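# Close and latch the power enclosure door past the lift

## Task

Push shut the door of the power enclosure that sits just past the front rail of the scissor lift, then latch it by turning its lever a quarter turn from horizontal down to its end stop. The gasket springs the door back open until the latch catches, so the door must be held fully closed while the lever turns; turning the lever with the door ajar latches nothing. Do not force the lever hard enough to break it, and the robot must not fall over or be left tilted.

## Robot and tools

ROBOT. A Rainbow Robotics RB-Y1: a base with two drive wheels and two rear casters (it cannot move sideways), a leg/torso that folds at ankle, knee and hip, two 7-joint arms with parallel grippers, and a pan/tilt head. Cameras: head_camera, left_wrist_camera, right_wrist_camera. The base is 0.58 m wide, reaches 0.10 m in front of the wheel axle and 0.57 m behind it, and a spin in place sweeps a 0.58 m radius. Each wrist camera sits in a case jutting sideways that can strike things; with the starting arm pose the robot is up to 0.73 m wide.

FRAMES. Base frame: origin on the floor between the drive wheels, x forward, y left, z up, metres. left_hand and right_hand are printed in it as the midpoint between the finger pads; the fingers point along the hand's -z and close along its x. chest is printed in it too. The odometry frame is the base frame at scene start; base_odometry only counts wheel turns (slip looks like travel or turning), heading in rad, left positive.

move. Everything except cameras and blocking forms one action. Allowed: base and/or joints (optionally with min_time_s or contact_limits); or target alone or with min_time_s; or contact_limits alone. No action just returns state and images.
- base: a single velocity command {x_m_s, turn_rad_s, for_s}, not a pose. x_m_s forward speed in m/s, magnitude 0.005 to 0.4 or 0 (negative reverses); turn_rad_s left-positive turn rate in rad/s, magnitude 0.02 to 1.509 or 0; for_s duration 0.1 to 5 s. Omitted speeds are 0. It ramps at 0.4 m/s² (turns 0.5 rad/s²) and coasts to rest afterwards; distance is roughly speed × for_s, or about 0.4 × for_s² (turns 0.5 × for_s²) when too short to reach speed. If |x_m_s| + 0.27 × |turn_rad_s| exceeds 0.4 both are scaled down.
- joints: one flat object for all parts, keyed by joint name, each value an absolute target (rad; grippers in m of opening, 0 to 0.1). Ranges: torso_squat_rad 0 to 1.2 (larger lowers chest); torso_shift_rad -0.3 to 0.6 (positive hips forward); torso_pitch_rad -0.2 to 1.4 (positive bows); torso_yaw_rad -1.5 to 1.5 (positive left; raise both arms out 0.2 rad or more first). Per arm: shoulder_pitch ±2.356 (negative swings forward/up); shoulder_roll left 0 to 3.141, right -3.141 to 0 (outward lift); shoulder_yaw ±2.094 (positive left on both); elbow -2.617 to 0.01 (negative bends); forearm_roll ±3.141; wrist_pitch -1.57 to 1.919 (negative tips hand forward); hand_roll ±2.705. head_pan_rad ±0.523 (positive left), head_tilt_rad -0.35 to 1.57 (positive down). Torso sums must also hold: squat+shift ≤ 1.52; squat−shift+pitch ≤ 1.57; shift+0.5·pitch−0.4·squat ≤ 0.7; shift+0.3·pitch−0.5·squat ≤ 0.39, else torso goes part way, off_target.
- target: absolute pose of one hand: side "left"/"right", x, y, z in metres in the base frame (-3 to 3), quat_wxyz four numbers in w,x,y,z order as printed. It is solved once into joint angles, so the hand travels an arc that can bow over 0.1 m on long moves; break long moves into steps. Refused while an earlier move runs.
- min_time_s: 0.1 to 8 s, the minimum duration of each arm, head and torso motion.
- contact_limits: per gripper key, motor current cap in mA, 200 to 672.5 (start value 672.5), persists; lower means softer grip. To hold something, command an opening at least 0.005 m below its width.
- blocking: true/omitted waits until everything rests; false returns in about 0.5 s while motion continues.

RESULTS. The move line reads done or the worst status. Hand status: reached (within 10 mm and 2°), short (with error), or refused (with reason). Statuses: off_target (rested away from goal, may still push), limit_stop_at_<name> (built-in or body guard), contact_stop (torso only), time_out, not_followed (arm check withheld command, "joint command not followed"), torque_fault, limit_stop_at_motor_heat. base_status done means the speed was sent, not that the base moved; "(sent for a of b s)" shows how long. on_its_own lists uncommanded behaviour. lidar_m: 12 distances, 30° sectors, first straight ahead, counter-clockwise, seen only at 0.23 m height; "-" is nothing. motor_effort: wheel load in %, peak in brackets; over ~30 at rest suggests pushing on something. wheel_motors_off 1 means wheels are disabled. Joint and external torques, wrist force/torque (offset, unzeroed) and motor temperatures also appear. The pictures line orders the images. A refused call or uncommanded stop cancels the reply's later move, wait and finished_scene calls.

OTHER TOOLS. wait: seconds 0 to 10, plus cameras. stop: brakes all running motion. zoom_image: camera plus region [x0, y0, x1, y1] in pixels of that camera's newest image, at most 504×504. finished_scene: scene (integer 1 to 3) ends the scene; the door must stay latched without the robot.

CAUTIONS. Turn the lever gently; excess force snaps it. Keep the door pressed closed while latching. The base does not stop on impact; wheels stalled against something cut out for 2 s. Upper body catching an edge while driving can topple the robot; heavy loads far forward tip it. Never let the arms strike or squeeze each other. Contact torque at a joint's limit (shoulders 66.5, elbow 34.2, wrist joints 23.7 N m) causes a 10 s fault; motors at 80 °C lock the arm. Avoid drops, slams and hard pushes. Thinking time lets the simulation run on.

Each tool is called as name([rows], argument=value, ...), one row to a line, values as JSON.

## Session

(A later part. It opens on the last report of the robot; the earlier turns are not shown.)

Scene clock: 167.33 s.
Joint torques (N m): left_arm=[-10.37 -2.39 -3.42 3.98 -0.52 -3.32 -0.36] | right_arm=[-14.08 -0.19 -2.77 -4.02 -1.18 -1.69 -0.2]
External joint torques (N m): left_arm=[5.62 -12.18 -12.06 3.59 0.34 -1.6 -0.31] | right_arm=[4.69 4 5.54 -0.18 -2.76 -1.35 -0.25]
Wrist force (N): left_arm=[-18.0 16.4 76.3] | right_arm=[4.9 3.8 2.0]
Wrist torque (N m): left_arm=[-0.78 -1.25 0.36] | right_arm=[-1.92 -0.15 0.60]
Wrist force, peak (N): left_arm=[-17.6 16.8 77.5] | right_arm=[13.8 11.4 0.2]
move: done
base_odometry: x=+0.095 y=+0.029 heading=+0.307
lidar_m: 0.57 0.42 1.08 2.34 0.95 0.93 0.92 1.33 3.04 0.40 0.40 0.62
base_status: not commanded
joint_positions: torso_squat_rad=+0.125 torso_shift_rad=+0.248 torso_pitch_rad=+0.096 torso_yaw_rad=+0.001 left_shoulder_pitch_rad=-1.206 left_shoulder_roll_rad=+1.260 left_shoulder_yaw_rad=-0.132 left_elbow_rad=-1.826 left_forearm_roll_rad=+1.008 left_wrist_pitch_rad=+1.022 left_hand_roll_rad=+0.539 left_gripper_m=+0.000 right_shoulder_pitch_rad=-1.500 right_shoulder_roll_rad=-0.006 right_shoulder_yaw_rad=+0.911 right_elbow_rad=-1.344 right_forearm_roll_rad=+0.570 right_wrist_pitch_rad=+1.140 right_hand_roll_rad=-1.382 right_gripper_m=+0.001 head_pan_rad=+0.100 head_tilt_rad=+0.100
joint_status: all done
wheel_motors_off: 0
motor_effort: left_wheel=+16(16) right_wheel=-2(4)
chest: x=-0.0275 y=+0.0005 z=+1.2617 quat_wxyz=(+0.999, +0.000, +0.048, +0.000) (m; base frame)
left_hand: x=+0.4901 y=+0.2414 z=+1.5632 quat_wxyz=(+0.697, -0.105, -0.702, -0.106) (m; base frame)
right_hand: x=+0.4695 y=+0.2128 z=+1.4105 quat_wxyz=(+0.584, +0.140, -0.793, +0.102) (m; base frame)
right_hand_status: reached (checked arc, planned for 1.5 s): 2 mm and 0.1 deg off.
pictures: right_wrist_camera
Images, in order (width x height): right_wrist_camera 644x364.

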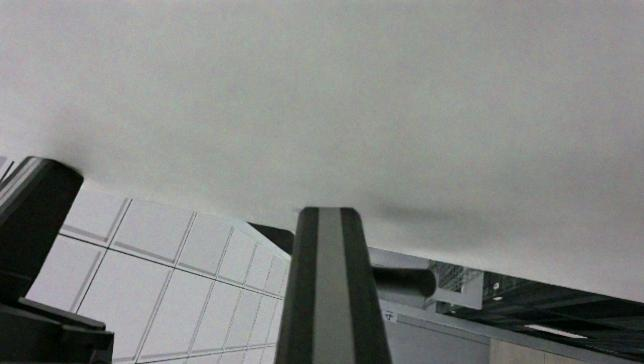

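wait(seconds=0, cameras=["left_wrist_camera","head_camera"])

zoom_image(camera="left_wrist_camera", region=[200, 0, 600, 364])

Scene clock: 169.30 s.
Joint torques (N m): left_arm=[-10.47 -2.49 -3.18 3.91 -0.64 -3.42 -0.42] | right_arm=[-14.2 -0.37 -3.41 -4.07 -1.31 -1.75 -0.12]
External joint torques (N m): left_arm=[5.51 -12.28 -11.82 3.51 0.21 -1.7 -0.36] | right_arm=[4.57 3.82 4.9 -0.24 -2.89 -1.41 -0.17]
Wrist force (N): left_arm=[-17.3 16.6 76.4] | right_arm=[5.3 3.8 2.1]
Wrist torque (N m): left_arm=[-0.81 -1.15 0.39] | right_arm=[-1.95 -0.11 0.59]
Wrist force, peak (N): left_arm=[-17.8 16.5 77.1] | right_arm=[5.4 4.2 2.1]
base_odometry: x=+0.095 y=+0.029 heading=+0.307
lidar_m: 0.58 0.41 1.09 2.35 0.94 0.94 0.92 1.32 3.03 0.39 0.39 0.62
base_status: not commanded
joint_positions: torso_squat_rad=+0.125 torso_shift_rad=+0.248 torso_pitch_rad=+0.096 torso_yaw_rad=+0.001 left_shoulder_pitch_rad=-1.206 left_shoulder_roll_rad=+1.260 left_shoulder_yaw_rad=-0.132 left_elbow_rad=-1.826 left_forearm_roll_rad=+1.008 left_wrist_pitch_rad=+1.022 left_hand_roll_rad=+0.539 left_gripper_m=+0.000 right_shoulder_pitch_rad=-1.500 right_shoulder_roll_rad=-0.006 right_shoulder_yaw_rad=+0.911 right_elbow_rad=-1.344 right_forearm_roll_rad=+0.570 right_wrist_pitch_rad=+1.140 right_hand_roll_rad=-1.382 right_gripper_m=+0.001 head_pan_rad=+0.100 head_tilt_rad=+0.100
joint_status: all done
wheel_motors_off: 0
motor_effort: left_wheel=+16(16) right_wheel=-3(4)
chest: x=-0.0275 y=+0.0005 z=+1.2617 quat_wxyz=(+0.999, +0.000, +0.048, +0.000) (m; base frame)
left_hand: x=+0.4901 y=+0.2414 z=+1.5632 quat_wxyz=(+0.697, -0.105, -0.702, -0.106) (m; base frame)
right_hand: x=+0.4695 y=+0.2128 z=+1.4105 quat_wxyz=(+0.584, +0.140, -0.793, +0.102) (m; base frame)
right_hand_status: reached (checked arc, planned for 1.5 s): 2 mm and 0.1 deg off.
pictures: head_camera, left_wrist_camera
Images, in order (width x height): head_camera 896x504, left_wrist_camera 644x364.

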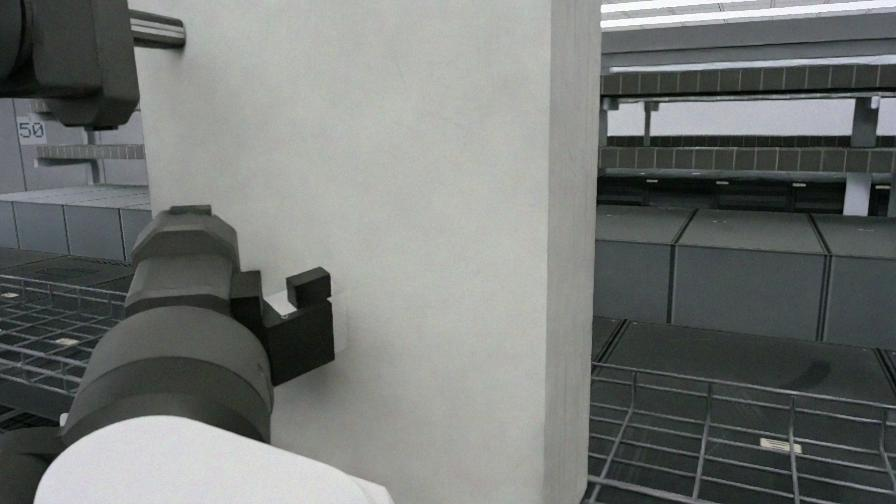

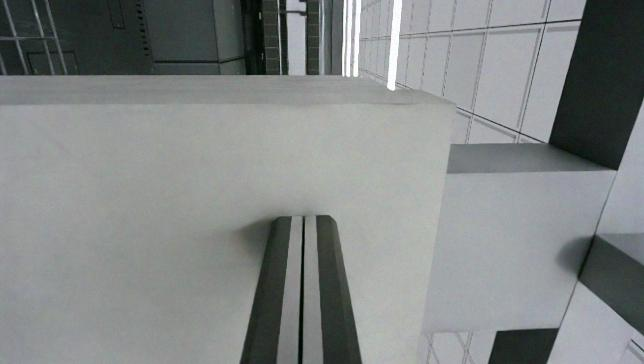

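Scaled by 1.260 from the camera's 644x364 image, which has a finer 828x468 frame.

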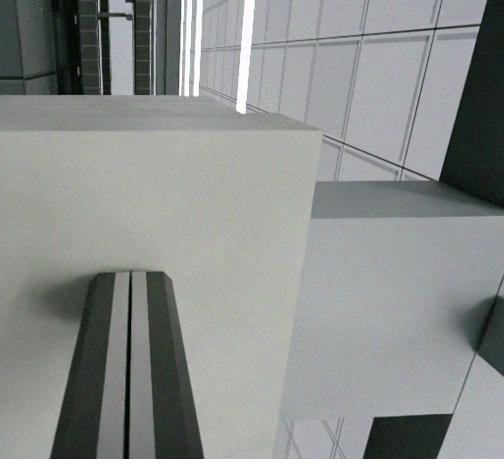

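move(target={"side":"left","x":0.499,"y":0.239,"z":1.56,"quat_wxyz":[0.699,-0.106,-0.699,-0.106]}, min_time_s=1, cameras=["left_wrist_camera"])

move(target={"side":"right","x":0.470,"y":0.218,"z":1.396,"quat_wxyz":[0.584,0.140,-0.793,0.103]}, min_time_s=1.5, cameras=["right_wrist_camera"])

Scene clock: 173.07 s.
Joint torques (N m): left_arm=[-14.72 -7.62 -5.69 12.15 -4.59 -7.2 -0.43] | right_arm=[-17.75 0.92 -4.85 -4.84 -0.49 -2.5 -0.2]
External joint torques (N m): left_arm=[1.62 -17.31 -14.36 11.94 -3.75 -5.47 -0.37] | right_arm=[1.01 5.16 3.47 -1.02 -2.07 -2.16 -0.25]
Wrist force (N): left_arm=[-39.7 9.6 131.1] | right_arm=[-0.6 3.3 5.3]
Wrist torque (N m): left_arm=[-1.51 -0.17 0.26] | right_arm=[-1.95 -0.08 0.63]
Wrist force, peak (N): left_arm=[-39.7 9.3 132.0] | right_arm=[5.4 4.0 2.4]
move: done
base_odometry: x=+0.094 y=+0.029 heading=+0.307
lidar_m: 0.57 0.42 1.08 2.35 0.94 0.92 0.92 1.33 3.03 0.39 0.39 0.62
base_status: not commanded
joint_positions: torso_squat_rad=+0.126 torso_shift_rad=+0.247 torso_pitch_rad=+0.095 torso_yaw_rad=+0.001 left_shoulder_pitch_rad=-1.222 left_shoulder_roll_rad=+1.243 left_shoulder_yaw_rad=-0.149 left_elbow_rad=-1.802 left_forearm_roll_rad=+0.999 left_wrist_pitch_rad=+1.017 left_hand_roll_rad=+0.527 left_gripper_m=+0.000 right_shoulder_pitch_rad=-1.499 right_shoulder_roll_rad=-0.006 right_shoulder_yaw_rad=+0.911 right_elbow_rad=-1.344 right_forearm_roll_rad=+0.570 right_wrist_pitch_rad=+1.140 right_hand_roll_rad=-1.382 right_gripper_m=+0.001 head_pan_rad=+0.100 head_tilt_rad=+0.100
joint_status: all done
wheel_motors_off: 0
motor_effort: left_wheel=+24(24) right_wheel=-1(5)
chest: x=-0.0287 y=+0.0007 z=+1.2619 quat_wxyz=(+0.999, -0.001, +0.047, +0.001) (m; base frame)
left_hand: x=+0.4949 y=+0.2403 z=+1.5630 quat_wxyz=(+0.697, -0.105, -0.701, -0.106) (m; base frame)
left_hand_status: reached (checked arc, planned for 1.0 s): 5 mm and 0.4 deg off.
right_hand: x=+0.4683 y=+0.2130 z=+1.4109 quat_wxyz=(+0.583, +0.139, -0.794, +0.103) (m; base frame)
pictures: left_wrist_camera
Images, in order (width x height): left_wrist_camera 644x364.

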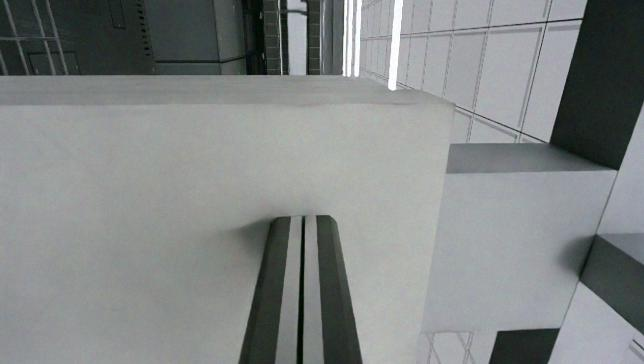

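Scene clock: 174.90 s.
Joint torques (N m): left_arm=[-14.62 -6.99 -4.54 10.88 -4.17 -7.23 -0.42] | right_arm=[-13.58 -2.21 -5.56 -0.41 -0.9 -1.5 -0.17]
External joint torques (N m): left_arm=[1.72 -16.69 -13.2 10.68 -3.33 -5.49 -0.37] | right_arm=[5.2 1.97 2.81 3.31 -2.49 -1.25 -0.22]
Wrist force (N): left_arm=[-38.3 10.5 123.1] | right_arm=[5.2 6.2 12.7]
Wrist torque (N m): left_arm=[-1.37 -0.26 0.24] | right_arm=[-1.78 -0.13 0.55]
Wrist force, peak (N): left_arm=[-40.1 9.4 131.8] | right_arm=[5.4 6.6 12.8]
move: done
base_odometry: x=+0.094 y=+0.029 heading=+0.307
lidar_m: 0.57 0.42 1.09 2.35 0.95 0.94 0.92 1.33 3.03 0.39 0.39 0.62
base_status: not commanded
joint_positions: torso_squat_rad=+0.126 torso_shift_rad=+0.247 torso_pitch_rad=+0.095 torso_yaw_rad=+0.001 left_shoulder_pitch_rad=-1.222 left_shoulder_roll_rad=+1.243 left_shoulder_yaw_rad=-0.149 left_elbow_rad=-1.802 left_forearm_roll_rad=+0.999 left_wrist_pitch_rad=+1.017 left_hand_roll_rad=+0.527 left_gripper_m=+0.000 right_shoulder_pitch_rad=-1.496 right_shoulder_roll_rad=-0.001 right_shoulder_yaw_rad=+0.951 right_elbow_rad=-1.315 right_forearm_roll_rad=+0.586 right_wrist_pitch_rad=+1.137 right_hand_roll_rad=-1.433 right_gripper_m=+0.001 head_pan_rad=+0.100 head_tilt_rad=+0.100
joint_status: all done
wheel_motors_off: 0
motor_effort: left_wheel=+23(24) right_wheel=-3(4)
chest: x=-0.0288 y=+0.0007 z=+1.2619 quat_wxyz=(+0.999, -0.001, +0.047, +0.001) (m; base frame)
left_hand: x=+0.4949 y=+0.2403 z=+1.5629 quat_wxyz=(+0.697, -0.105, -0.701, -0.106) (m; base frame)
right_hand: x=+0.4694 y=+0.2173 z=+1.3976 quat_wxyz=(+0.583, +0.140, -0.793, +0.104) (m; base frame)
right_hand_status: reached (checked arc, planned for 1.5 s): 2 mm and 0.1 deg off.
pictures: right_wrist_camera
Images, in order (width x height): right_wrist_camera 644x364.

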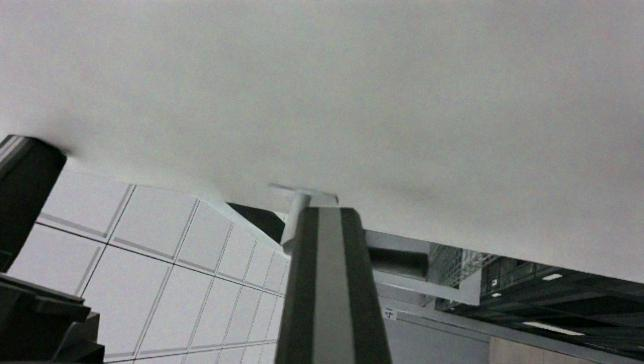

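move(target={"side":"right","x":0.473,"y":0.230,"z":1.384,"quat_wxyz":[0.584,0.140,-0.793,0.103]}, min_time_s=1.5, cameras=["right_wrist_camera"])

move(target={"side":"right","x":0.477,"y":0.241,"z":1.380,"quat_wxyz":[0.584,0.140,-0.793,0.103]}, min_time_s=1.5, cameras=["right_wrist_camera","head_camera"])

Scene clock: 179.57 s.
Joint torques (N m): left_arm=[-14.9 -6.07 -3.9 10.3 -4.01 -6.85 -0.41] | right_arm=[-15.24 -8.72 -8.16 2.44 -1.26 0.06 -0.14]
External joint torques (N m): left_arm=[1.44 -15.77 -12.56 10.1 -3.18 -5.11 -0.36] | right_arm=[3.67 -3.22 0.4 4.99 -2.88 0.05 -0.19]
Wrist force (N): left_arm=[-36.5 10.4 116.0] | right_arm=[4.3 11.9 21.0]
Wrist torque (N m): left_arm=[-1.29 -0.34 0.28] | right_arm=[-1.70 -0.14 0.55]
Wrist force, peak (N): left_arm=[-38.3 10.5 126.8] | right_arm=[4.3 11.7 21.7]
move: done
base_odometry: x=+0.094 y=+0.029 heading=+0.307
lidar_m: 0.58 0.42 1.09 2.34 0.94 0.93 0.92 1.33 3.03 0.39 0.39 0.62
base_status: not commanded
joint_positions: torso_squat_rad=+0.126 torso_shift_rad=+0.247 torso_pitch_rad=+0.095 torso_yaw_rad=+0.001 left_shoulder_pitch_rad=-1.222 left_shoulder_roll_rad=+1.242 left_shoulder_yaw_rad=-0.150 left_elbow_rad=-1.802 left_forearm_roll_rad=+0.999 left_wrist_pitch_rad=+1.017 left_hand_roll_rad=+0.527 left_gripper_m=+0.000 right_shoulder_pitch_rad=-1.583 right_shoulder_roll_rad=+0.001 right_shoulder_yaw_rad=+1.068 right_elbow_rad=-1.225 right_forearm_roll_rad=+0.535 right_wrist_pitch_rad=+1.159 right_hand_roll_rad=-1.572 right_gripper_m=+0.001 head_pan_rad=+0.100 head_tilt_rad=+0.100
joint_status: all done
wheel_motors_off: 0
motor_effort: left_wheel=+24(24) right_wheel=-1(4)
chest: x=-0.0288 y=+0.0007 z=+1.2619 quat_wxyz=(+0.999, -0.001, +0.047, +0.001) (m; base frame)
left_hand: x=+0.4950 y=+0.2402 z=+1.5628 quat_wxyz=(+0.697, -0.105, -0.701, -0.106) (m; base frame)
right_hand: x=+0.4722 y=+0.2300 z=+1.3852 quat_wxyz=(+0.583, +0.141, -0.793, +0.105) (m; base frame)
right_hand_status: reached (checked arc, planned for 1.5 s): 1 mm and 0.3 deg off.
pictures: right_wrist_camera
Images, in order (width x height): right_wrist_camera 644x364.

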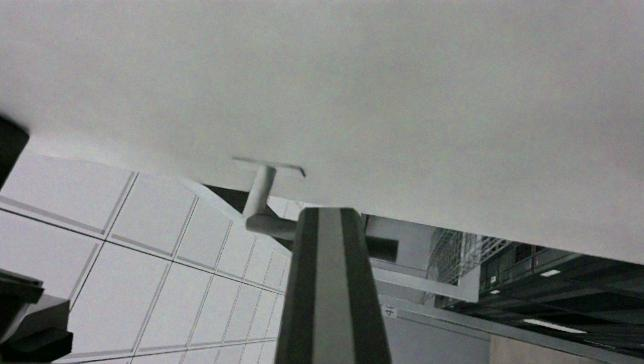

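Scene clock: 181.40 s.
Joint torques (N m): left_arm=[-18.58 -6.79 -1.41 -1.84 1.42 -6.01 -0.26] | right_arm=[-14.55 -21 -10.01 14.83 -4.32 -7.95 -0.45]
External joint torques (N m): left_arm=[-2.24 -16.53 -10.09 -2.05 2.25 -4.28 -0.2] | right_arm=[4.4 -13.33 -1.54 15.35 -5.93 -8.23 -0.5]
Wrist force (N): left_arm=[-21.7 29.6 72.7] | right_arm=[21.7 -12.7 115.5]
Wrist torque (N m): left_arm=[-0.39 -1.09 0.26] | right_arm=[-2.79 -0.02 0.85]
Wrist force, peak (N): left_arm=[-36.6 10.5 115.9] | right_arm=[22.4 -18.2 123.4]
move: done
base_odometry: x=+0.094 y=+0.029 heading=+0.306
lidar_m: 0.57 0.42 1.08 2.36 0.95 0.93 0.92 1.33 3.03 0.40 0.39 0.63
base_status: not commanded
joint_positions: torso_squat_rad=+0.126 torso_shift_rad=+0.247 torso_pitch_rad=+0.093 torso_yaw_rad=+0.001 left_shoulder_pitch_rad=-1.221 left_shoulder_roll_rad=+1.243 left_shoulder_yaw_rad=-0.150 left_elbow_rad=-1.799 left_forearm_roll_rad=+0.998 left_wrist_pitch_rad=+1.017 left_hand_roll_rad=+0.527 left_gripper_m=+0.000 right_shoulder_pitch_rad=-1.720 right_shoulder_roll_rad=+0.003 right_shoulder_yaw_rad=+1.223 right_elbow_rad=-1.130 right_forearm_roll_rad=+0.409 right_wrist_pitch_rad=+1.188 right_hand_roll_rad=-1.729 right_gripper_m=+0.001 head_pan_rad=+0.100 head_tilt_rad=+0.100
joint_status: all done
wheel_motors_off: 0
motor_effort: left_wheel=+26(26) right_wheel=+16(17)
chest: x=-0.0296 y=-0.0004 z=+1.2620 quat_wxyz=(+0.999, +0.000, +0.047, +0.000) (m; base frame)
left_hand: x=+0.4950 y=+0.2398 z=+1.5633 quat_wxyz=(+0.698, -0.103, -0.701, -0.105) (m; base frame)
right_hand: x=+0.4735 y=+0.2415 z=+1.3815 quat_wxyz=(+0.582, +0.143, -0.793, +0.104) (m; base frame)
right_hand_status: reached (checked arc, planned for 1.5 s): 4 mm and 0.4 deg off.
pictures: head_camera, right_wrist_camera
Images, in order (width x height): head_camera 896x504, right_wrist_camera 644x364.

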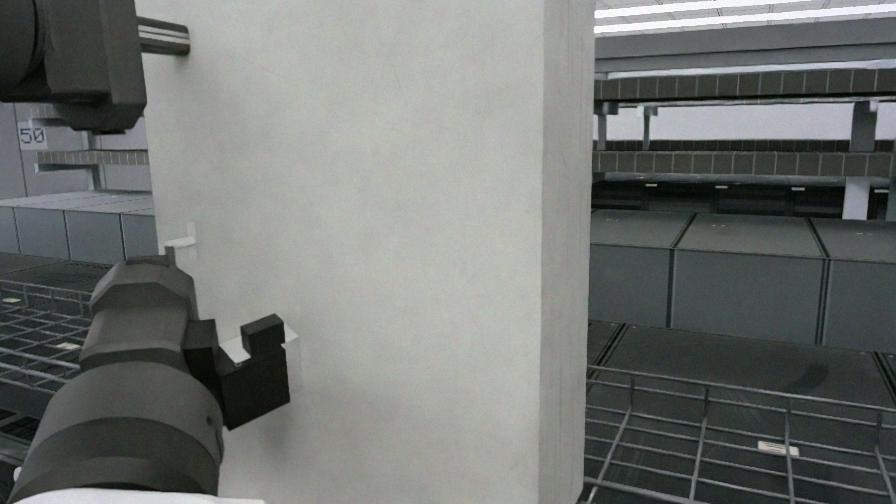

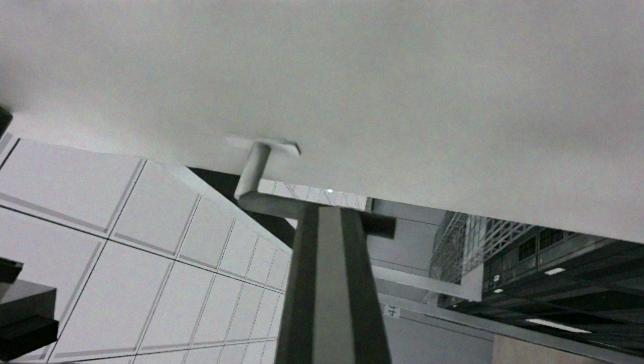

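move(target={"side":"right","x":0.467,"y":0.241,"z":1.380,"quat_wxyz":[0.584,0.140,-0.793,0.103]}, min_time_s=1.5, cameras=["right_wrist_camera"])

move(target={"side":"right","x":0.469,"y":0.249,"z":1.378,"quat_wxyz":[0.584,0.140,-0.793,0.103]}, min_time_s=1.5, cameras=["right_wrist_camera","head_camera"])

Scene clock: 186.40 s.
Joint torques (N m): left_arm=[-9.2 -5.79 -6.11 12.24 -4.05 -4.12 -0.25] | right_arm=[-18.53 -10.9 -8.18 0.41 0.42 -0.23 0.32]
External joint torques (N m): left_arm=[7.13 -15.47 -14.76 12.02 -3.21 -2.39 -0.2] | right_arm=[0.2 -3.22 0.43 0.85 -1.2 -0.51 0.27]
Wrist force (N): left_arm=[-26.7 3.3 116.4] | right_arm=[-1.9 10.6 10.7]
Wrist torque (N m): left_arm=[-1.60 -0.59 0.38] | right_arm=[-1.77 0.11 0.66]
Wrist force, peak (N): left_arm=[-27.2 3.0 116.8] | right_arm=[21.9 -13.3 117.3]
move: done
base_odometry: x=+0.094 y=+0.029 heading=+0.307
lidar_m: 0.57 0.42 1.09 2.35 0.95 0.93 0.92 1.32 3.04 0.40 0.39 0.62
base_status: not commanded
joint_positions: torso_squat_rad=+0.126 torso_shift_rad=+0.247 torso_pitch_rad=+0.094 torso_yaw_rad=+0.001 left_shoulder_pitch_rad=-1.224 left_shoulder_roll_rad=+1.242 left_shoulder_yaw_rad=-0.149 left_elbow_rad=-1.802 left_forearm_roll_rad=+0.999 left_wrist_pitch_rad=+1.016 left_hand_roll_rad=+0.527 left_gripper_m=+0.000 right_shoulder_pitch_rad=-1.724 right_shoulder_roll_rad=+0.001 right_shoulder_yaw_rad=+1.234 right_elbow_rad=-1.159 right_forearm_roll_rad=+0.395 right_wrist_pitch_rad=+1.220 right_hand_roll_rad=-1.723 right_gripper_m=+0.001 head_pan_rad=+0.100 head_tilt_rad=+0.100
joint_status: all done
wheel_motors_off: 0
motor_effort: left_wheel=+26(26) right_wheel=+11(18)
chest: x=-0.0290 y=+0.0005 z=+1.2619 quat_wxyz=(+0.999, +0.000, +0.047, +0.001) (m; base frame)
left_hand: x=+0.4942 y=+0.2394 z=+1.5641 quat_wxyz=(+0.696, -0.105, -0.702, -0.107) (m; base frame)
right_hand: x=+0.4675 y=+0.2428 z=+1.3793 quat_wxyz=(+0.584, +0.140, -0.793, +0.104) (m; base frame)
right_hand_status: reached (checked arc, planned for 1.5 s): 2 mm and 0.2 deg off.
pictures: right_wrist_camera
Images, in order (width x height): right_wrist_camera 644x364.

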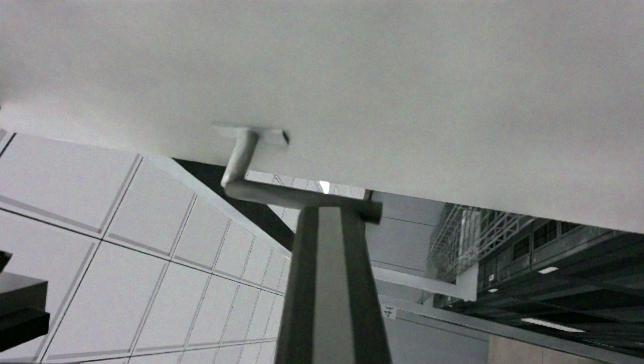

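Scene clock: 188.23 s.
Joint torques (N m): left_arm=[-8.32 -4.89 -6.48 13.77 -4.57 -3.73 -0.27] | right_arm=[-19.42 -12.61 -8.58 2.86 1.13 1.16 -0.19]
External joint torques (N m): left_arm=[8.01 -14.56 -15.13 13.55 -3.73 -1.99 -0.21] | right_arm=[-0.74 -3.44 -0.26 1.81 -0.47 0.7 -0.24]
Wrist force (N): left_arm=[-27.1 0.6 116.7] | right_arm=[-5.5 15.4 7.5]
Wrist torque (N m): left_arm=[-1.60 -0.65 0.40] | right_arm=[-1.68 0.18 0.60]
Wrist force, peak (N): left_arm=[-27.6 1.2 123.5] | right_arm=[3.4 -5.3 42.0]
move: done
base_odometry: x=+0.094 y=+0.029 heading=+0.307
lidar_m: 0.57 0.42 1.08 2.35 0.95 0.93 0.91 1.33 3.03 0.39 0.39 0.62
base_status: not commanded
joint_positions: torso_squat_rad=+0.126 torso_shift_rad=+0.247 torso_pitch_rad=+0.094 torso_yaw_rad=+0.001 left_shoulder_pitch_rad=-1.224 left_shoulder_roll_rad=+1.242 left_shoulder_yaw_rad=-0.149 left_elbow_rad=-1.803 left_forearm_roll_rad=+0.999 left_wrist_pitch_rad=+1.016 left_hand_roll_rad=+0.527 left_gripper_m=+0.000 right_shoulder_pitch_rad=-1.817 right_shoulder_roll_rad=+0.001 right_shoulder_yaw_rad=+1.343 right_elbow_rad=-1.116 right_forearm_roll_rad=+0.294 right_wrist_pitch_rad=+1.230 right_hand_roll_rad=-1.823 right_gripper_m=+0.001 head_pan_rad=+0.100 head_tilt_rad=+0.100
joint_status: all done
wheel_motors_off: 0
motor_effort: left_wheel=+25(26) right_wheel=+8(12)
chest: x=-0.0289 y=+0.0006 z=+1.2619 quat_wxyz=(+0.999, +0.000, +0.047, +0.001) (m; base frame)
left_hand: x=+0.4942 y=+0.2393 z=+1.5642 quat_wxyz=(+0.696, -0.105, -0.702, -0.107) (m; base frame)
right_hand: x=+0.4689 y=+0.2489 z=+1.3782 quat_wxyz=(+0.584, +0.142, -0.792, +0.106) (m; base frame)
right_hand_status: reached (checked arc, planned for 1.5 s): 0 mm and 0.4 deg off.
pictures: head_camera, right_wrist_camera
Images, in order (width x height): head_camera 896x504, right_wrist_camera 644x364.

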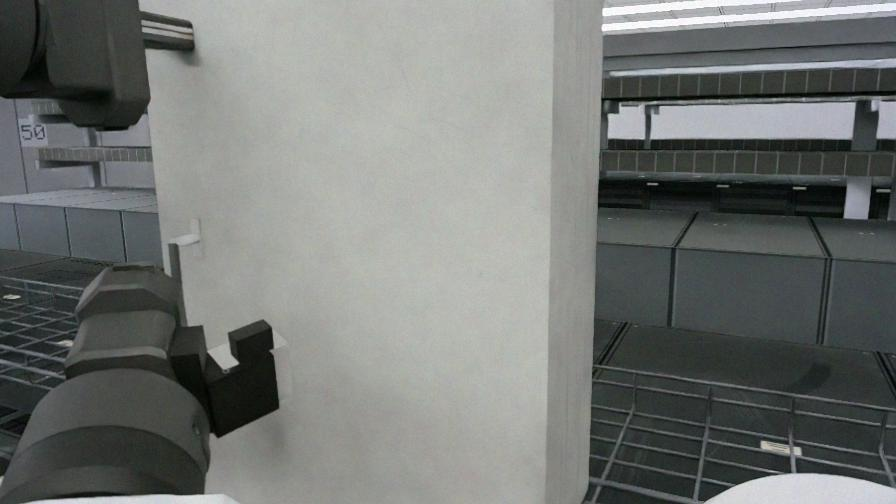

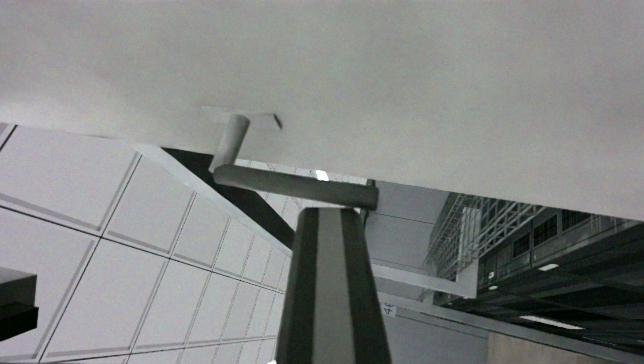

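move(target={"side":"right","x":0.425,"y":0.245,"z":1.375,"quat_wxyz":[0.584,0.140,-0.793,0.103]}, min_time_s=1.2, cameras=["right_wrist_camera"])

move(target={"side":"right","x":0.40,"y":0.13,"z":1.38,"quat_wxyz":[0.584,0.140,-0.793,0.103]}, min_time_s=1.5, cameras=["right_wrist_camera","head_camera"])

zoom_image(camera="head_camera", region=[100, 150, 300, 400])

Scene clock: 195.10 s.
Joint torques (N m): left_arm=[-7.91 -4.48 -6.89 13.86 -4.68 -3.79 -0.38] | right_arm=[-17.84 -10.42 -10.42 -0.07 1.62 0.09 0.12]
External joint torques (N m): left_arm=[8.43 -14.16 -15.53 13.64 -3.84 -2.06 -0.32] | right_arm=[-0.42 -1.89 -1.25 -0.87 -0.08 -0.26 0.07]
Wrist force (N): left_arm=[-28.2 1.6 120.9] | right_arm=[-6.6 10.5 4.2]
Wrist torque (N m): left_arm=[-1.64 -0.58 0.42] | right_arm=[-1.70 0.20 0.64]
Wrist force, peak (N): left_arm=[-28.2 1.4 124.3] | right_arm=[-5.9 19.0 6.8]
move: done
base_odometry: x=+0.094 y=+0.029 heading=+0.307
lidar_m: 0.57 0.41 1.09 2.35 0.95 0.93 0.92 1.33 3.03 0.39 0.39 0.62
base_status: not commanded
joint_positions: torso_squat_rad=+0.126 torso_shift_rad=+0.247 torso_pitch_rad=+0.094 torso_yaw_rad=+0.001 left_shoulder_pitch_rad=-1.224 left_shoulder_roll_rad=+1.242 left_shoulder_yaw_rad=-0.149 left_elbow_rad=-1.803 left_forearm_roll_rad=+0.999 left_wrist_pitch_rad=+1.016 left_hand_roll_rad=+0.527 left_gripper_m=+0.000 right_shoulder_pitch_rad=-1.807 right_shoulder_roll_rad=-0.020 right_shoulder_yaw_rad=+1.342 right_elbow_rad=-1.324 right_forearm_roll_rad=+0.286 right_wrist_pitch_rad=+1.413 right_hand_roll_rad=-1.767 right_gripper_m=+0.001 head_pan_rad=+0.100 head_tilt_rad=+0.100
joint_status: all done
wheel_motors_off: 0
motor_effort: left_wheel=+26(26) right_wheel=+7(9)
chest: x=-0.0289 y=+0.0007 z=+1.2619 quat_wxyz=(+0.999, +0.000, +0.047, +0.001) (m; base frame)
left_hand: x=+0.4942 y=+0.2394 z=+1.5642 quat_wxyz=(+0.696, -0.105, -0.702, -0.107) (m; base frame)
right_hand: x=+0.4249 y=+0.2452 z=+1.3749 quat_wxyz=(+0.584, +0.140, -0.793, +0.103) (m; base frame)
right_hand_status: reached (checked arc, planned for 1.2 s): 0 mm and 0.0 deg off.
pictures: right_wrist_camera
Images, in order (width x height): right_wrist_camera 644x364.

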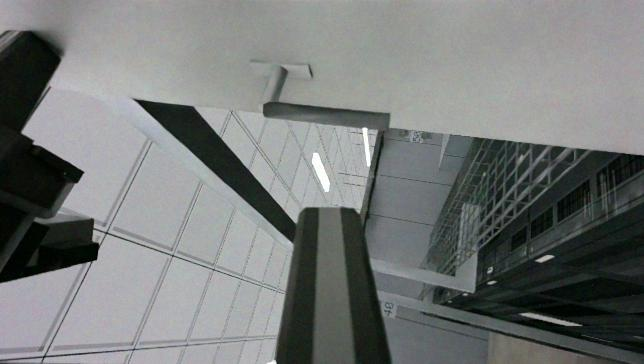

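Scene clock: 196.93 s.
Joint torques (N m): left_arm=[-8.03 -4.42 -7.1 13.82 -4.51 -4.38 -0.28] | right_arm=[-17.99 -7.63 -11.15 -0.2 2.28 -0.16 0.12]
External joint torques (N m): left_arm=[8.3 -14.1 -15.74 13.6 -3.67 -2.65 -0.22] | right_arm=[-0.71 -1.21 -0.86 -0.47 0.54 -0.39 0.07]
Wrist force (N): left_arm=[-29.2 2.9 122.9] | right_arm=[-6.2 10.8 3.5]
Wrist torque (N m): left_arm=[-1.57 -0.54 0.37] | right_arm=[-1.74 0.22 0.63]
Wrist force, peak (N): left_arm=[-29.7 3.3 126.0] | right_arm=[-6.7 11.6 4.2]
move: done
base_odometry: x=+0.094 y=+0.029 heading=+0.307
lidar_m: 0.57 0.41 1.08 2.35 0.95 0.93 0.92 1.32 3.03 0.39 0.39 0.62
base_status: not commanded
joint_positions: torso_squat_rad=+0.126 torso_shift_rad=+0.247 torso_pitch_rad=+0.094 torso_yaw_rad=+0.001 left_shoulder_pitch_rad=-1.224 left_shoulder_roll_rad=+1.242 left_shoulder_yaw_rad=-0.149 left_elbow_rad=-1.803 left_forearm_roll_rad=+0.999 left_wrist_pitch_rad=+1.016 left_hand_roll_rad=+0.527 left_gripper_m=+0.000 right_shoulder_pitch_rad=-1.686 right_shoulder_roll_rad=-0.409 right_shoulder_yaw_rad=+1.358 right_elbow_rad=-1.956 right_forearm_roll_rad=+0.315 right_wrist_pitch_rad=+1.629 right_hand_roll_rad=-1.697 right_gripper_m=+0.001 head_pan_rad=+0.100 head_tilt_rad=+0.100
joint_status: all done
wheel_motors_off: 0
motor_effort: left_wheel=+26(26) right_wheel=+5(8)
chest: x=-0.0289 y=+0.0007 z=+1.2619 quat_wxyz=(+0.999, -0.001, +0.047, +0.001) (m; base frame)
left_hand: x=+0.4942 y=+0.2394 z=+1.5641 quat_wxyz=(+0.696, -0.105, -0.702, -0.107) (m; base frame)
right_hand: x=+0.4000 y=+0.1301 z=+1.3800 quat_wxyz=(+0.584, +0.140, -0.793, +0.103) (m; base frame)
right_hand_status: reached (checked arc, planned for 1.5 s): 0 mm and 0.0 deg off.
pictures: head_camera, right_wrist_camera
Images, in order (width x height): head_camera 896x504, right_wrist_camera 644x364.

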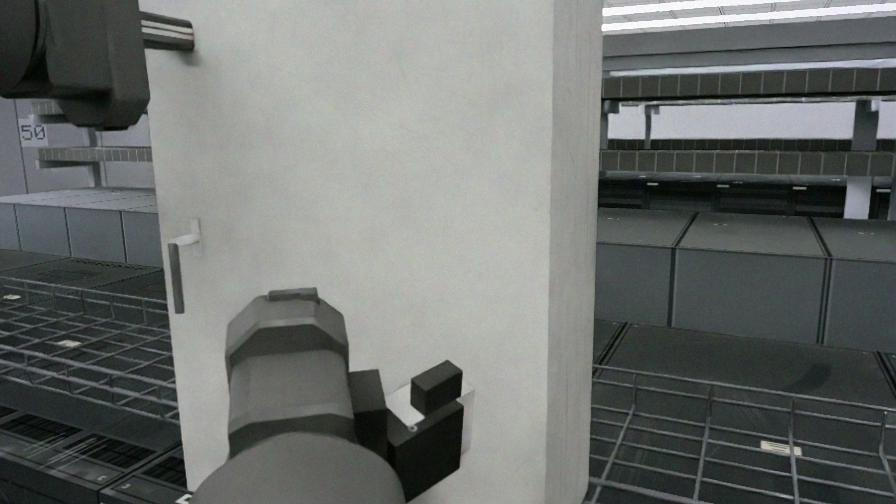

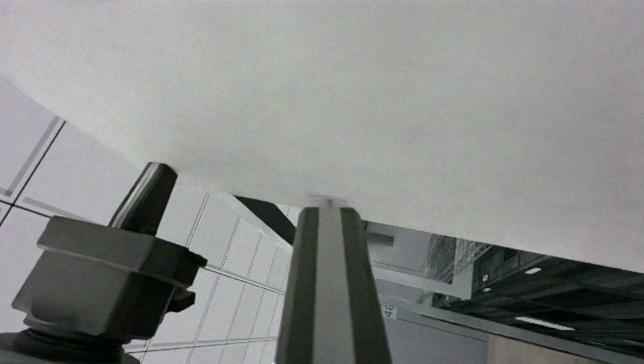

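Scaled by 2.016.

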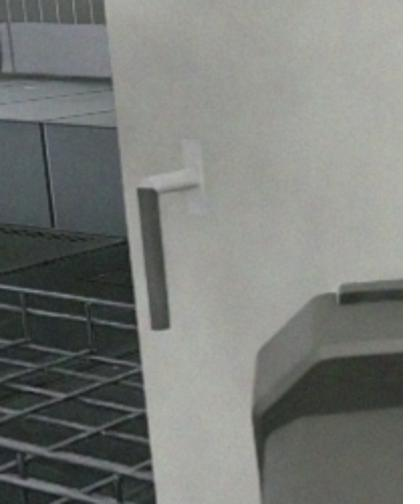

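move(target={"side":"right","x":0.453,"y":0.195,"z":1.385,"quat_wxyz":[0.584,0.140,-0.793,0.103]}, min_time_s=1, cameras=[])

move(target={"side":"right","x":0.469,"y":0.22,"z":1.385,"quat_wxyz":[0.584,0.140,-0.793,0.103]}, min_time_s=1, cameras=["right_wrist_camera"])

move(target={"side":"right","x":0.4715,"y":0.234,"z":1.384,"quat_wxyz":[0.584,0.140,-0.793,0.103]}, min_time_s=1, cameras=["right_wrist_camera"])

Scene clock: 201.50 s.
Joint torques (N m): left_arm=[-8.01 -4.33 -7.2 13.89 -4.8 -3.9 -0.41] | right_arm=[-20.36 -8.95 -11.22 0.79 1.69 0.22 -0.34]
External joint torques (N m): left_arm=[8.32 -14 -15.85 13.67 -3.97 -2.18 -0.35] | right_arm=[-1.62 -0.94 -1.26 -0.03 0 -0.14 -0.39]
Wrist force (N): left_arm=[-28.3 1.2 122.4] | right_arm=[-6.7 10.8 4.3]
Wrist torque (N m): left_arm=[-1.64 -0.53 0.39] | right_arm=[-1.74 0.19 0.65]
Wrist force, peak (N): left_arm=[-30.3 3.9 126.5] | right_arm=[-6.8 11.4 4.0]
move: done
base_odometry: x=+0.094 y=+0.029 heading=+0.307
lidar_m: 0.57 0.42 1.09 2.35 0.95 0.93 0.92 1.33 3.04 0.39 0.39 0.62
base_status: not commanded
joint_positions: torso_squat_rad=+0.126 torso_shift_rad=+0.247 torso_pitch_rad=+0.094 torso_yaw_rad=+0.001 left_shoulder_pitch_rad=-1.224 left_shoulder_roll_rad=+1.242 left_shoulder_yaw_rad=-0.149 left_elbow_rad=-1.803 left_forearm_roll_rad=+0.999 left_wrist_pitch_rad=+1.016 left_hand_roll_rad=+0.527 left_gripper_m=+0.000 right_shoulder_pitch_rad=-1.763 right_shoulder_roll_rad=-0.215 right_shoulder_yaw_rad=+1.348 right_elbow_rad=-1.497 right_forearm_roll_rad=+0.285 right_wrist_pitch_rad=+1.387 right_hand_roll_rad=-1.770 right_gripper_m=+0.001 head_pan_rad=+0.100 head_tilt_rad=+0.100
joint_status: all done
wheel_motors_off: 0
motor_effort: left_wheel=+26(26) right_wheel=+4(7)
chest: x=-0.0289 y=+0.0007 z=+1.2619 quat_wxyz=(+0.999, -0.001, +0.047, +0.001) (m; base frame)
left_hand: x=+0.4942 y=+0.2394 z=+1.5642 quat_wxyz=(+0.696, -0.105, -0.702, -0.107) (m; base frame)
right_hand: x=+0.4530 y=+0.1950 z=+1.3848 quat_wxyz=(+0.584, +0.140, -0.793, +0.103) (m; base frame)
right_hand_status: reached (checked arc, planned for 1.0 s): 0 mm and 0.0 deg off.
pictures: none
No camera images: "cameras" was empty.

Scene clock: 202.83 s.
Joint torques (N m): left_arm=[-7.88 -4.77 -7.36 13.96 -4.74 -3.94 -0.28] | right_arm=[-21.34 -8.53 -10.69 1 1.69 0.18 -0.34]
External joint torques (N m): left_arm=[8.45 -14.45 -16 13.74 -3.91 -2.2 -0.23] | right_arm=[-2.32 0.16 -1.41 -0.02 0.05 -0.23 -0.39]
Wrist force (N): left_arm=[-28.2 0.8 122.5] | right_arm=[-6.3 10.7 3.9]
Wrist torque (N m): left_arm=[-1.65 -0.57 0.39] | right_arm=[-1.73 0.22 0.63]
Wrist force, peak (N): left_arm=[-28.3 1.2 124.0] | right_arm=[-6.7 11.2 4.1]
move: done
base_odometry: x=+0.094 y=+0.029 heading=+0.307
lidar_m: 0.57 0.41 1.09 2.35 0.94 0.93 0.92 1.33 3.03 0.39 0.39 0.62
base_status: not commanded
joint_positions: torso_squat_rad=+0.126 torso_shift_rad=+0.247 torso_pitch_rad=+0.094 torso_yaw_rad=+0.001 left_shoulder_pitch_rad=-1.224 left_shoulder_roll_rad=+1.242 left_shoulder_yaw_rad=-0.149 left_elbow_rad=-1.803 left_forearm_roll_rad=+0.999 left_wrist_pitch_rad=+1.016 left_hand_roll_rad=+0.527 left_gripper_m=+0.000 right_shoulder_pitch_rad=-1.794 right_shoulder_roll_rad=-0.122 right_shoulder_yaw_rad=+1.347 right_elbow_rad=-1.303 right_forearm_roll_rad=+0.282 right_wrist_pitch_rad=+1.294 right_hand_roll_rad=-1.800 right_gripper_m=+0.001 head_pan_rad=+0.100 head_tilt_rad=+0.100
joint_status: all done
wheel_motors_off: 0
motor_effort: left_wheel=+26(26) right_wheel=+4(6)
chest: x=-0.0289 y=+0.0007 z=+1.2619 quat_wxyz=(+0.999, -0.001, +0.047, +0.001) (m; base frame)
left_hand: x=+0.4942 y=+0.2394 z=+1.5642 quat_wxyz=(+0.696, -0.105, -0.702, -0.107) (m; base frame)
right_hand: x=+0.4685 y=+0.2194 z=+1.3847 quat_wxyz=(+0.584, +0.140, -0.793, +0.103) (m; base frame)
right_hand_status: reached (checked arc, planned for 1.0 s): 1 mm and 0.1 deg off.
pictures: right_wrist_camera
Images, in order (width x height): right_wrist_camera 644x364.

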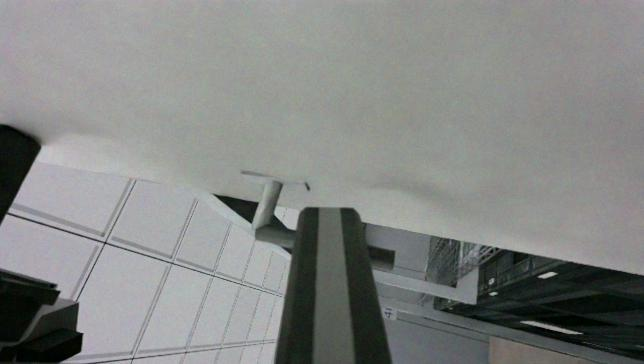

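Scene clock: 204.47 s.
Joint torques (N m): left_arm=[-9.54 -5.36 -6.52 11.91 -3.88 -4.22 -0.19] | right_arm=[-20.42 -9.67 -10.94 2.15 1.34 -1.43 -0.31]
External joint torques (N m): left_arm=[6.79 -15.05 -15.17 11.69 -3.04 -2.49 -0.13] | right_arm=[-1.48 -0.62 -2.15 1.05 -0.28 -1.87 -0.36]
Wrist force (N): left_arm=[-27.8 6.0 117.6] | right_arm=[-1.6 5.9 16.2]
Wrist torque (N m): left_arm=[-1.45 -0.61 0.37] | right_arm=[-1.78 0.34 0.65]
Wrist force, peak (N): left_arm=[-32.5 17.8 122.7] | right_arm=[-1.7 -24.6 47.6]
move: done
base_odometry: x=+0.094 y=+0.029 heading=+0.307
lidar_m: 0.58 0.42 1.08 2.35 0.94 0.93 0.92 1.33 3.03 0.39 0.39 0.62
base_status: not commanded
joint_positions: torso_squat_rad=+0.126 torso_shift_rad=+0.247 torso_pitch_rad=+0.094 torso_yaw_rad=+0.001 left_shoulder_pitch_rad=-1.224 left_shoulder_roll_rad=+1.242 left_shoulder_yaw_rad=-0.149 left_elbow_rad=-1.802 left_forearm_roll_rad=+0.999 left_wrist_pitch_rad=+1.016 left_hand_roll_rad=+0.527 left_gripper_m=+0.000 right_shoulder_pitch_rad=-1.812 right_shoulder_roll_rad=-0.062 right_shoulder_yaw_rad=+1.346 right_elbow_rad=-1.200 right_forearm_roll_rad=+0.282 right_wrist_pitch_rad=+1.257 right_hand_roll_rad=-1.814 right_gripper_m=+0.001 head_pan_rad=+0.100 head_tilt_rad=+0.100
joint_status: all done
wheel_motors_off: 0
motor_effort: left_wheel=+26(27) right_wheel=+6(8)
chest: x=-0.0290 y=+0.0005 z=+1.2619 quat_wxyz=(+0.999, +0.000, +0.047, +0.001) (m; base frame)
left_hand: x=+0.4943 y=+0.2394 z=+1.5641 quat_wxyz=(+0.696, -0.105, -0.702, -0.107) (m; base frame)
right_hand: x=+0.4713 y=+0.2336 z=+1.3840 quat_wxyz=(+0.584, +0.140, -0.793, +0.103) (m; base frame)
right_hand_status: reached (checked arc, planned for 1.0 s): 0 mm and 0.0 deg off.
pictures: right_wrist_camera
Images, in order (width x height): right_wrist_camera 644x364.

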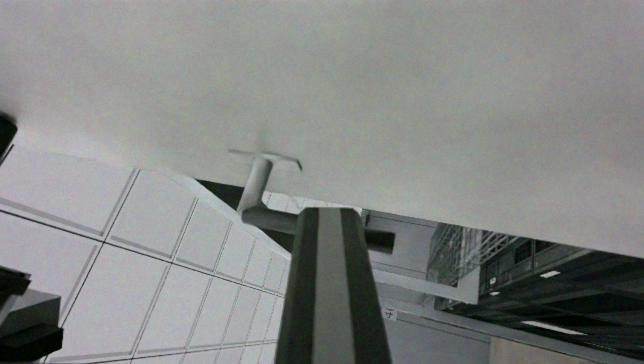

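move(target={"side":"right","x":0.474,"y":0.2415,"z":1.382,"quat_wxyz":[0.584,0.140,-0.793,0.103]}, min_time_s=1, cameras=["head_camera","right_wrist_camera"])

move(target={"side":"right","x":0.453,"y":0.20,"z":1.385,"quat_wxyz":[0.584,0.140,-0.793,0.103]}, min_time_s=1.2, cameras=[])

move(target={"side":"right","x":0.40,"y":0.11,"z":1.38,"quat_wxyz":[0.584,0.140,-0.793,0.103]}, min_time_s=1.2, cameras=["head_camera"])

zoom_image(camera="head_camera", region=[100, 150, 300, 400])

Scene clock: 211.90 s.
Joint torques (N m): left_arm=[-13.93 -6.13 -4.19 2.2 -0.06 -6.77 -0.29] | right_arm=[-20.37 -12.51 -8.9 7.87 -0.28 -9.4 -0.54]
External joint torques (N m): left_arm=[2.41 -15.85 -12.85 1.99 0.78 -5.03 -0.23] | right_arm=[-1.49 -3.32 -0.4 6.74 -1.88 -9.85 -0.59]
Wrist force (N): left_arm=[-28.2 26.6 94.6] | right_arm=[13.1 -22.2 89.0]
Wrist torque (N m): left_arm=[-0.73 -0.77 0.21] | right_arm=[-2.69 0.37 0.86]
Wrist force, peak (N): left_arm=[-27.8 4.3 118.8] | right_arm=[13.3 -22.4 90.1]
move: done
base_odometry: x=+0.094 y=+0.029 heading=+0.307
lidar_m: 0.57 0.41 1.09 2.35 0.95 0.93 0.92 1.33 3.04 0.39 0.39 0.62
base_status: not commanded
joint_positions: torso_squat_rad=+0.126 torso_shift_rad=+0.247 torso_pitch_rad=+0.094 torso_yaw_rad=+0.001 left_shoulder_pitch_rad=-1.223 left_shoulder_roll_rad=+1.242 left_shoulder_yaw_rad=-0.149 left_elbow_rad=-1.800 left_forearm_roll_rad=+0.998 left_wrist_pitch_rad=+1.017 left_hand_roll_rad=+0.527 left_gripper_m=+0.000 right_shoulder_pitch_rad=-1.819 right_shoulder_roll_rad=-0.029 right_shoulder_yaw_rad=+1.347 right_elbow_rad=-1.145 right_forearm_roll_rad=+0.284 right_wrist_pitch_rad=+1.236 right_hand_roll_rad=-1.824 right_gripper_m=+0.001 head_pan_rad=+0.100 head_tilt_rad=+0.100
joint_status: all done
wheel_motors_off: 0
motor_effort: left_wheel=+26(26) right_wheel=+12(12)
chest: x=-0.0293 y=-0.0001 z=+1.2620 quat_wxyz=(+0.999, +0.000, +0.047, +0.000) (m; base frame)
left_hand: x=+0.4948 y=+0.2396 z=+1.5637 quat_wxyz=(+0.697, -0.104, -0.702, -0.106) (m; base frame)
right_hand: x=+0.4723 y=+0.2402 z=+1.3823 quat_wxyz=(+0.584, +0.141, -0.793, +0.103) (m; base frame)
right_hand_status: reached (checked arc, planned for 1.0 s): 2 mm and 0.1 deg off.
pictures: head_camera, right_wrist_camera
Images, in order (width x height): head_camera 896x504, right_wrist_camera 644x364.

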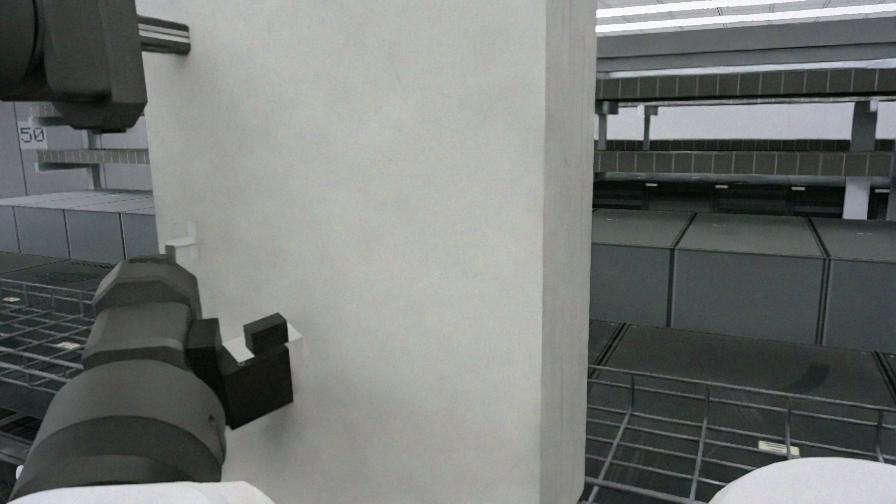

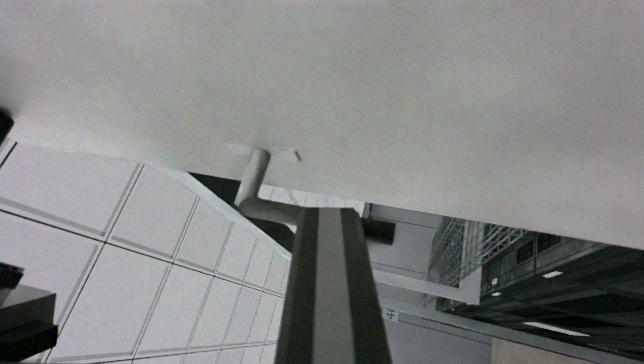

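Scene clock: 213.43 s.
Joint torques (N m): left_arm=[-8.26 -3.85 -7.15 13.76 -4.57 -4.02 -0.28] | right_arm=[-19.19 -9.61 -11.12 0.18 2.27 0.15 0.32]
External joint torques (N m): left_arm=[8.08 -13.53 -15.79 13.54 -3.73 -2.28 -0.23] | right_arm=[-0.46 -1.49 -1.31 -0.64 0.58 -0.21 0.27]
Wrist force (N): left_arm=[-28.4 2.2 122.9] | right_arm=[-4.6 11.3 4.2]
Wrist torque (N m): left_arm=[-1.61 -0.54 0.38] | right_arm=[-1.77 0.43 0.63]
Wrist force, peak (N): left_arm=[-28.1 2.0 134.5] | right_arm=[13.4 -22.1 89.3]
move: done
base_odometry: x=+0.094 y=+0.029 heading=+0.307
lidar_m: 0.57 0.42 1.09 2.35 0.94 0.93 0.92 1.33 3.03 0.40 0.39 0.62
base_status: not commanded
joint_positions: torso_squat_rad=+0.126 torso_shift_rad=+0.247 torso_pitch_rad=+0.094 torso_yaw_rad=+0.001 left_shoulder_pitch_rad=-1.224 left_shoulder_roll_rad=+1.242 left_shoulder_yaw_rad=-0.149 left_elbow_rad=-1.803 left_forearm_roll_rad=+0.999 left_wrist_pitch_rad=+1.016 left_hand_roll_rad=+0.527 left_gripper_m=+0.000 right_shoulder_pitch_rad=-1.769 right_shoulder_roll_rad=-0.185 right_shoulder_yaw_rad=+1.347 right_elbow_rad=-1.453 right_forearm_roll_rad=+0.289 right_wrist_pitch_rad=+1.379 right_hand_roll_rad=-1.773 right_gripper_m=+0.001 head_pan_rad=+0.100 head_tilt_rad=+0.100
joint_status: all done
wheel_motors_off: 0
motor_effort: left_wheel=+26(27) right_wheel=+3(12)
chest: x=-0.0289 y=+0.0006 z=+1.2619 quat_wxyz=(+0.999, +0.000, +0.047, +0.001) (m; base frame)
left_hand: x=+0.4942 y=+0.2393 z=+1.5642 quat_wxyz=(+0.696, -0.105, -0.702, -0.107) (m; base frame)
right_hand: x=+0.4540 y=+0.2018 z=+1.3845 quat_wxyz=(+0.583, +0.138, -0.794, +0.101) (m; base frame)
right_hand_status: reached (checked arc, planned for 1.2 s): 2 mm and 0.3 deg off.
pictures: none
No camera images: "cameras" was empty.

Scene clock: 214.97 s.
Joint torques (N m): left_arm=[-7.98 -4.4 -7.51 13.62 -4.5 -4.42 -0.27] | right_arm=[-18.17 -7.29 -10.74 -0.25 2.33 -0.16 0]
External joint torques (N m): left_arm=[8.35 -14.07 -16.15 13.4 -3.66 -2.68 -0.21] | right_arm=[-0.93 -1.08 -0.51 -0.43 0.58 -0.39 -0.05]
Wrist force (N): left_arm=[-29.4 3.2 123.2] | right_arm=[-4.8 11.4 3.7]
Wrist torque (N m): left_arm=[-1.61 -0.55 0.38] | right_arm=[-1.79 0.42 0.63]
Wrist force, peak (N): left_arm=[-28.9 1.6 126.7] | right_arm=[-4.6 12.9 4.4]
move: done
base_odometry: x=+0.094 y=+0.029 heading=+0.307
lidar_m: 0.58 0.41 1.08 2.35 0.94 0.93 0.92 1.33 3.03 0.39 0.39 0.62
base_status: not commanded
joint_positions: torso_squat_rad=+0.126 torso_shift_rad=+0.247 torso_pitch_rad=+0.094 torso_yaw_rad=+0.001 left_shoulder_pitch_rad=-1.224 left_shoulder_roll_rad=+1.242 left_shoulder_yaw_rad=-0.149 left_elbow_rad=-1.803 left_forearm_roll_rad=+0.999 left_wrist_pitch_rad=+1.016 left_hand_roll_rad=+0.527 left_gripper_m=+0.000 right_shoulder_pitch_rad=-1.662 right_shoulder_roll_rad=-0.476 right_shoulder_yaw_rad=+1.359 right_elbow_rad=-2.031 right_forearm_roll_rad=+0.324 right_wrist_pitch_rad=+1.633 right_hand_roll_rad=-1.695 right_gripper_m=+0.001 head_pan_rad=+0.100 head_tilt_rad=+0.100
joint_status: all done
wheel_motors_off: 0
motor_effort: left_wheel=+27(27) right_wheel=+4(6)
chest: x=-0.0289 y=+0.0007 z=+1.2619 quat_wxyz=(+0.999, -0.001, +0.047, +0.001) (m; base frame)
left_hand: x=+0.4942 y=+0.2395 z=+1.5642 quat_wxyz=(+0.696, -0.105, -0.702, -0.107) (m; base frame)
right_hand: x=+0.4000 y=+0.1101 z=+1.3800 quat_wxyz=(+0.584, +0.140, -0.793, +0.103) (m; base frame)
right_hand_status: reached (checked arc, planned for 1.2 s): 0 mm and 0.0 deg off.
pictures: head_camera
Images, in order (width x height): head_camera 896x504.

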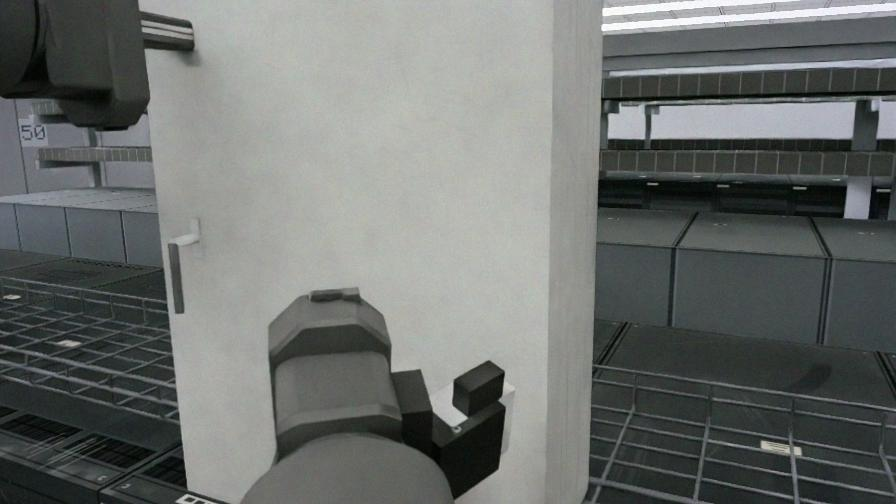

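Scaled by 2.016.

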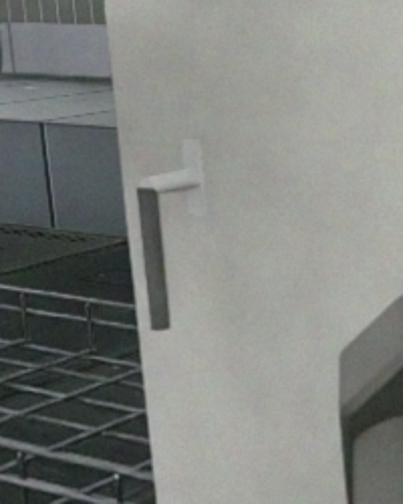

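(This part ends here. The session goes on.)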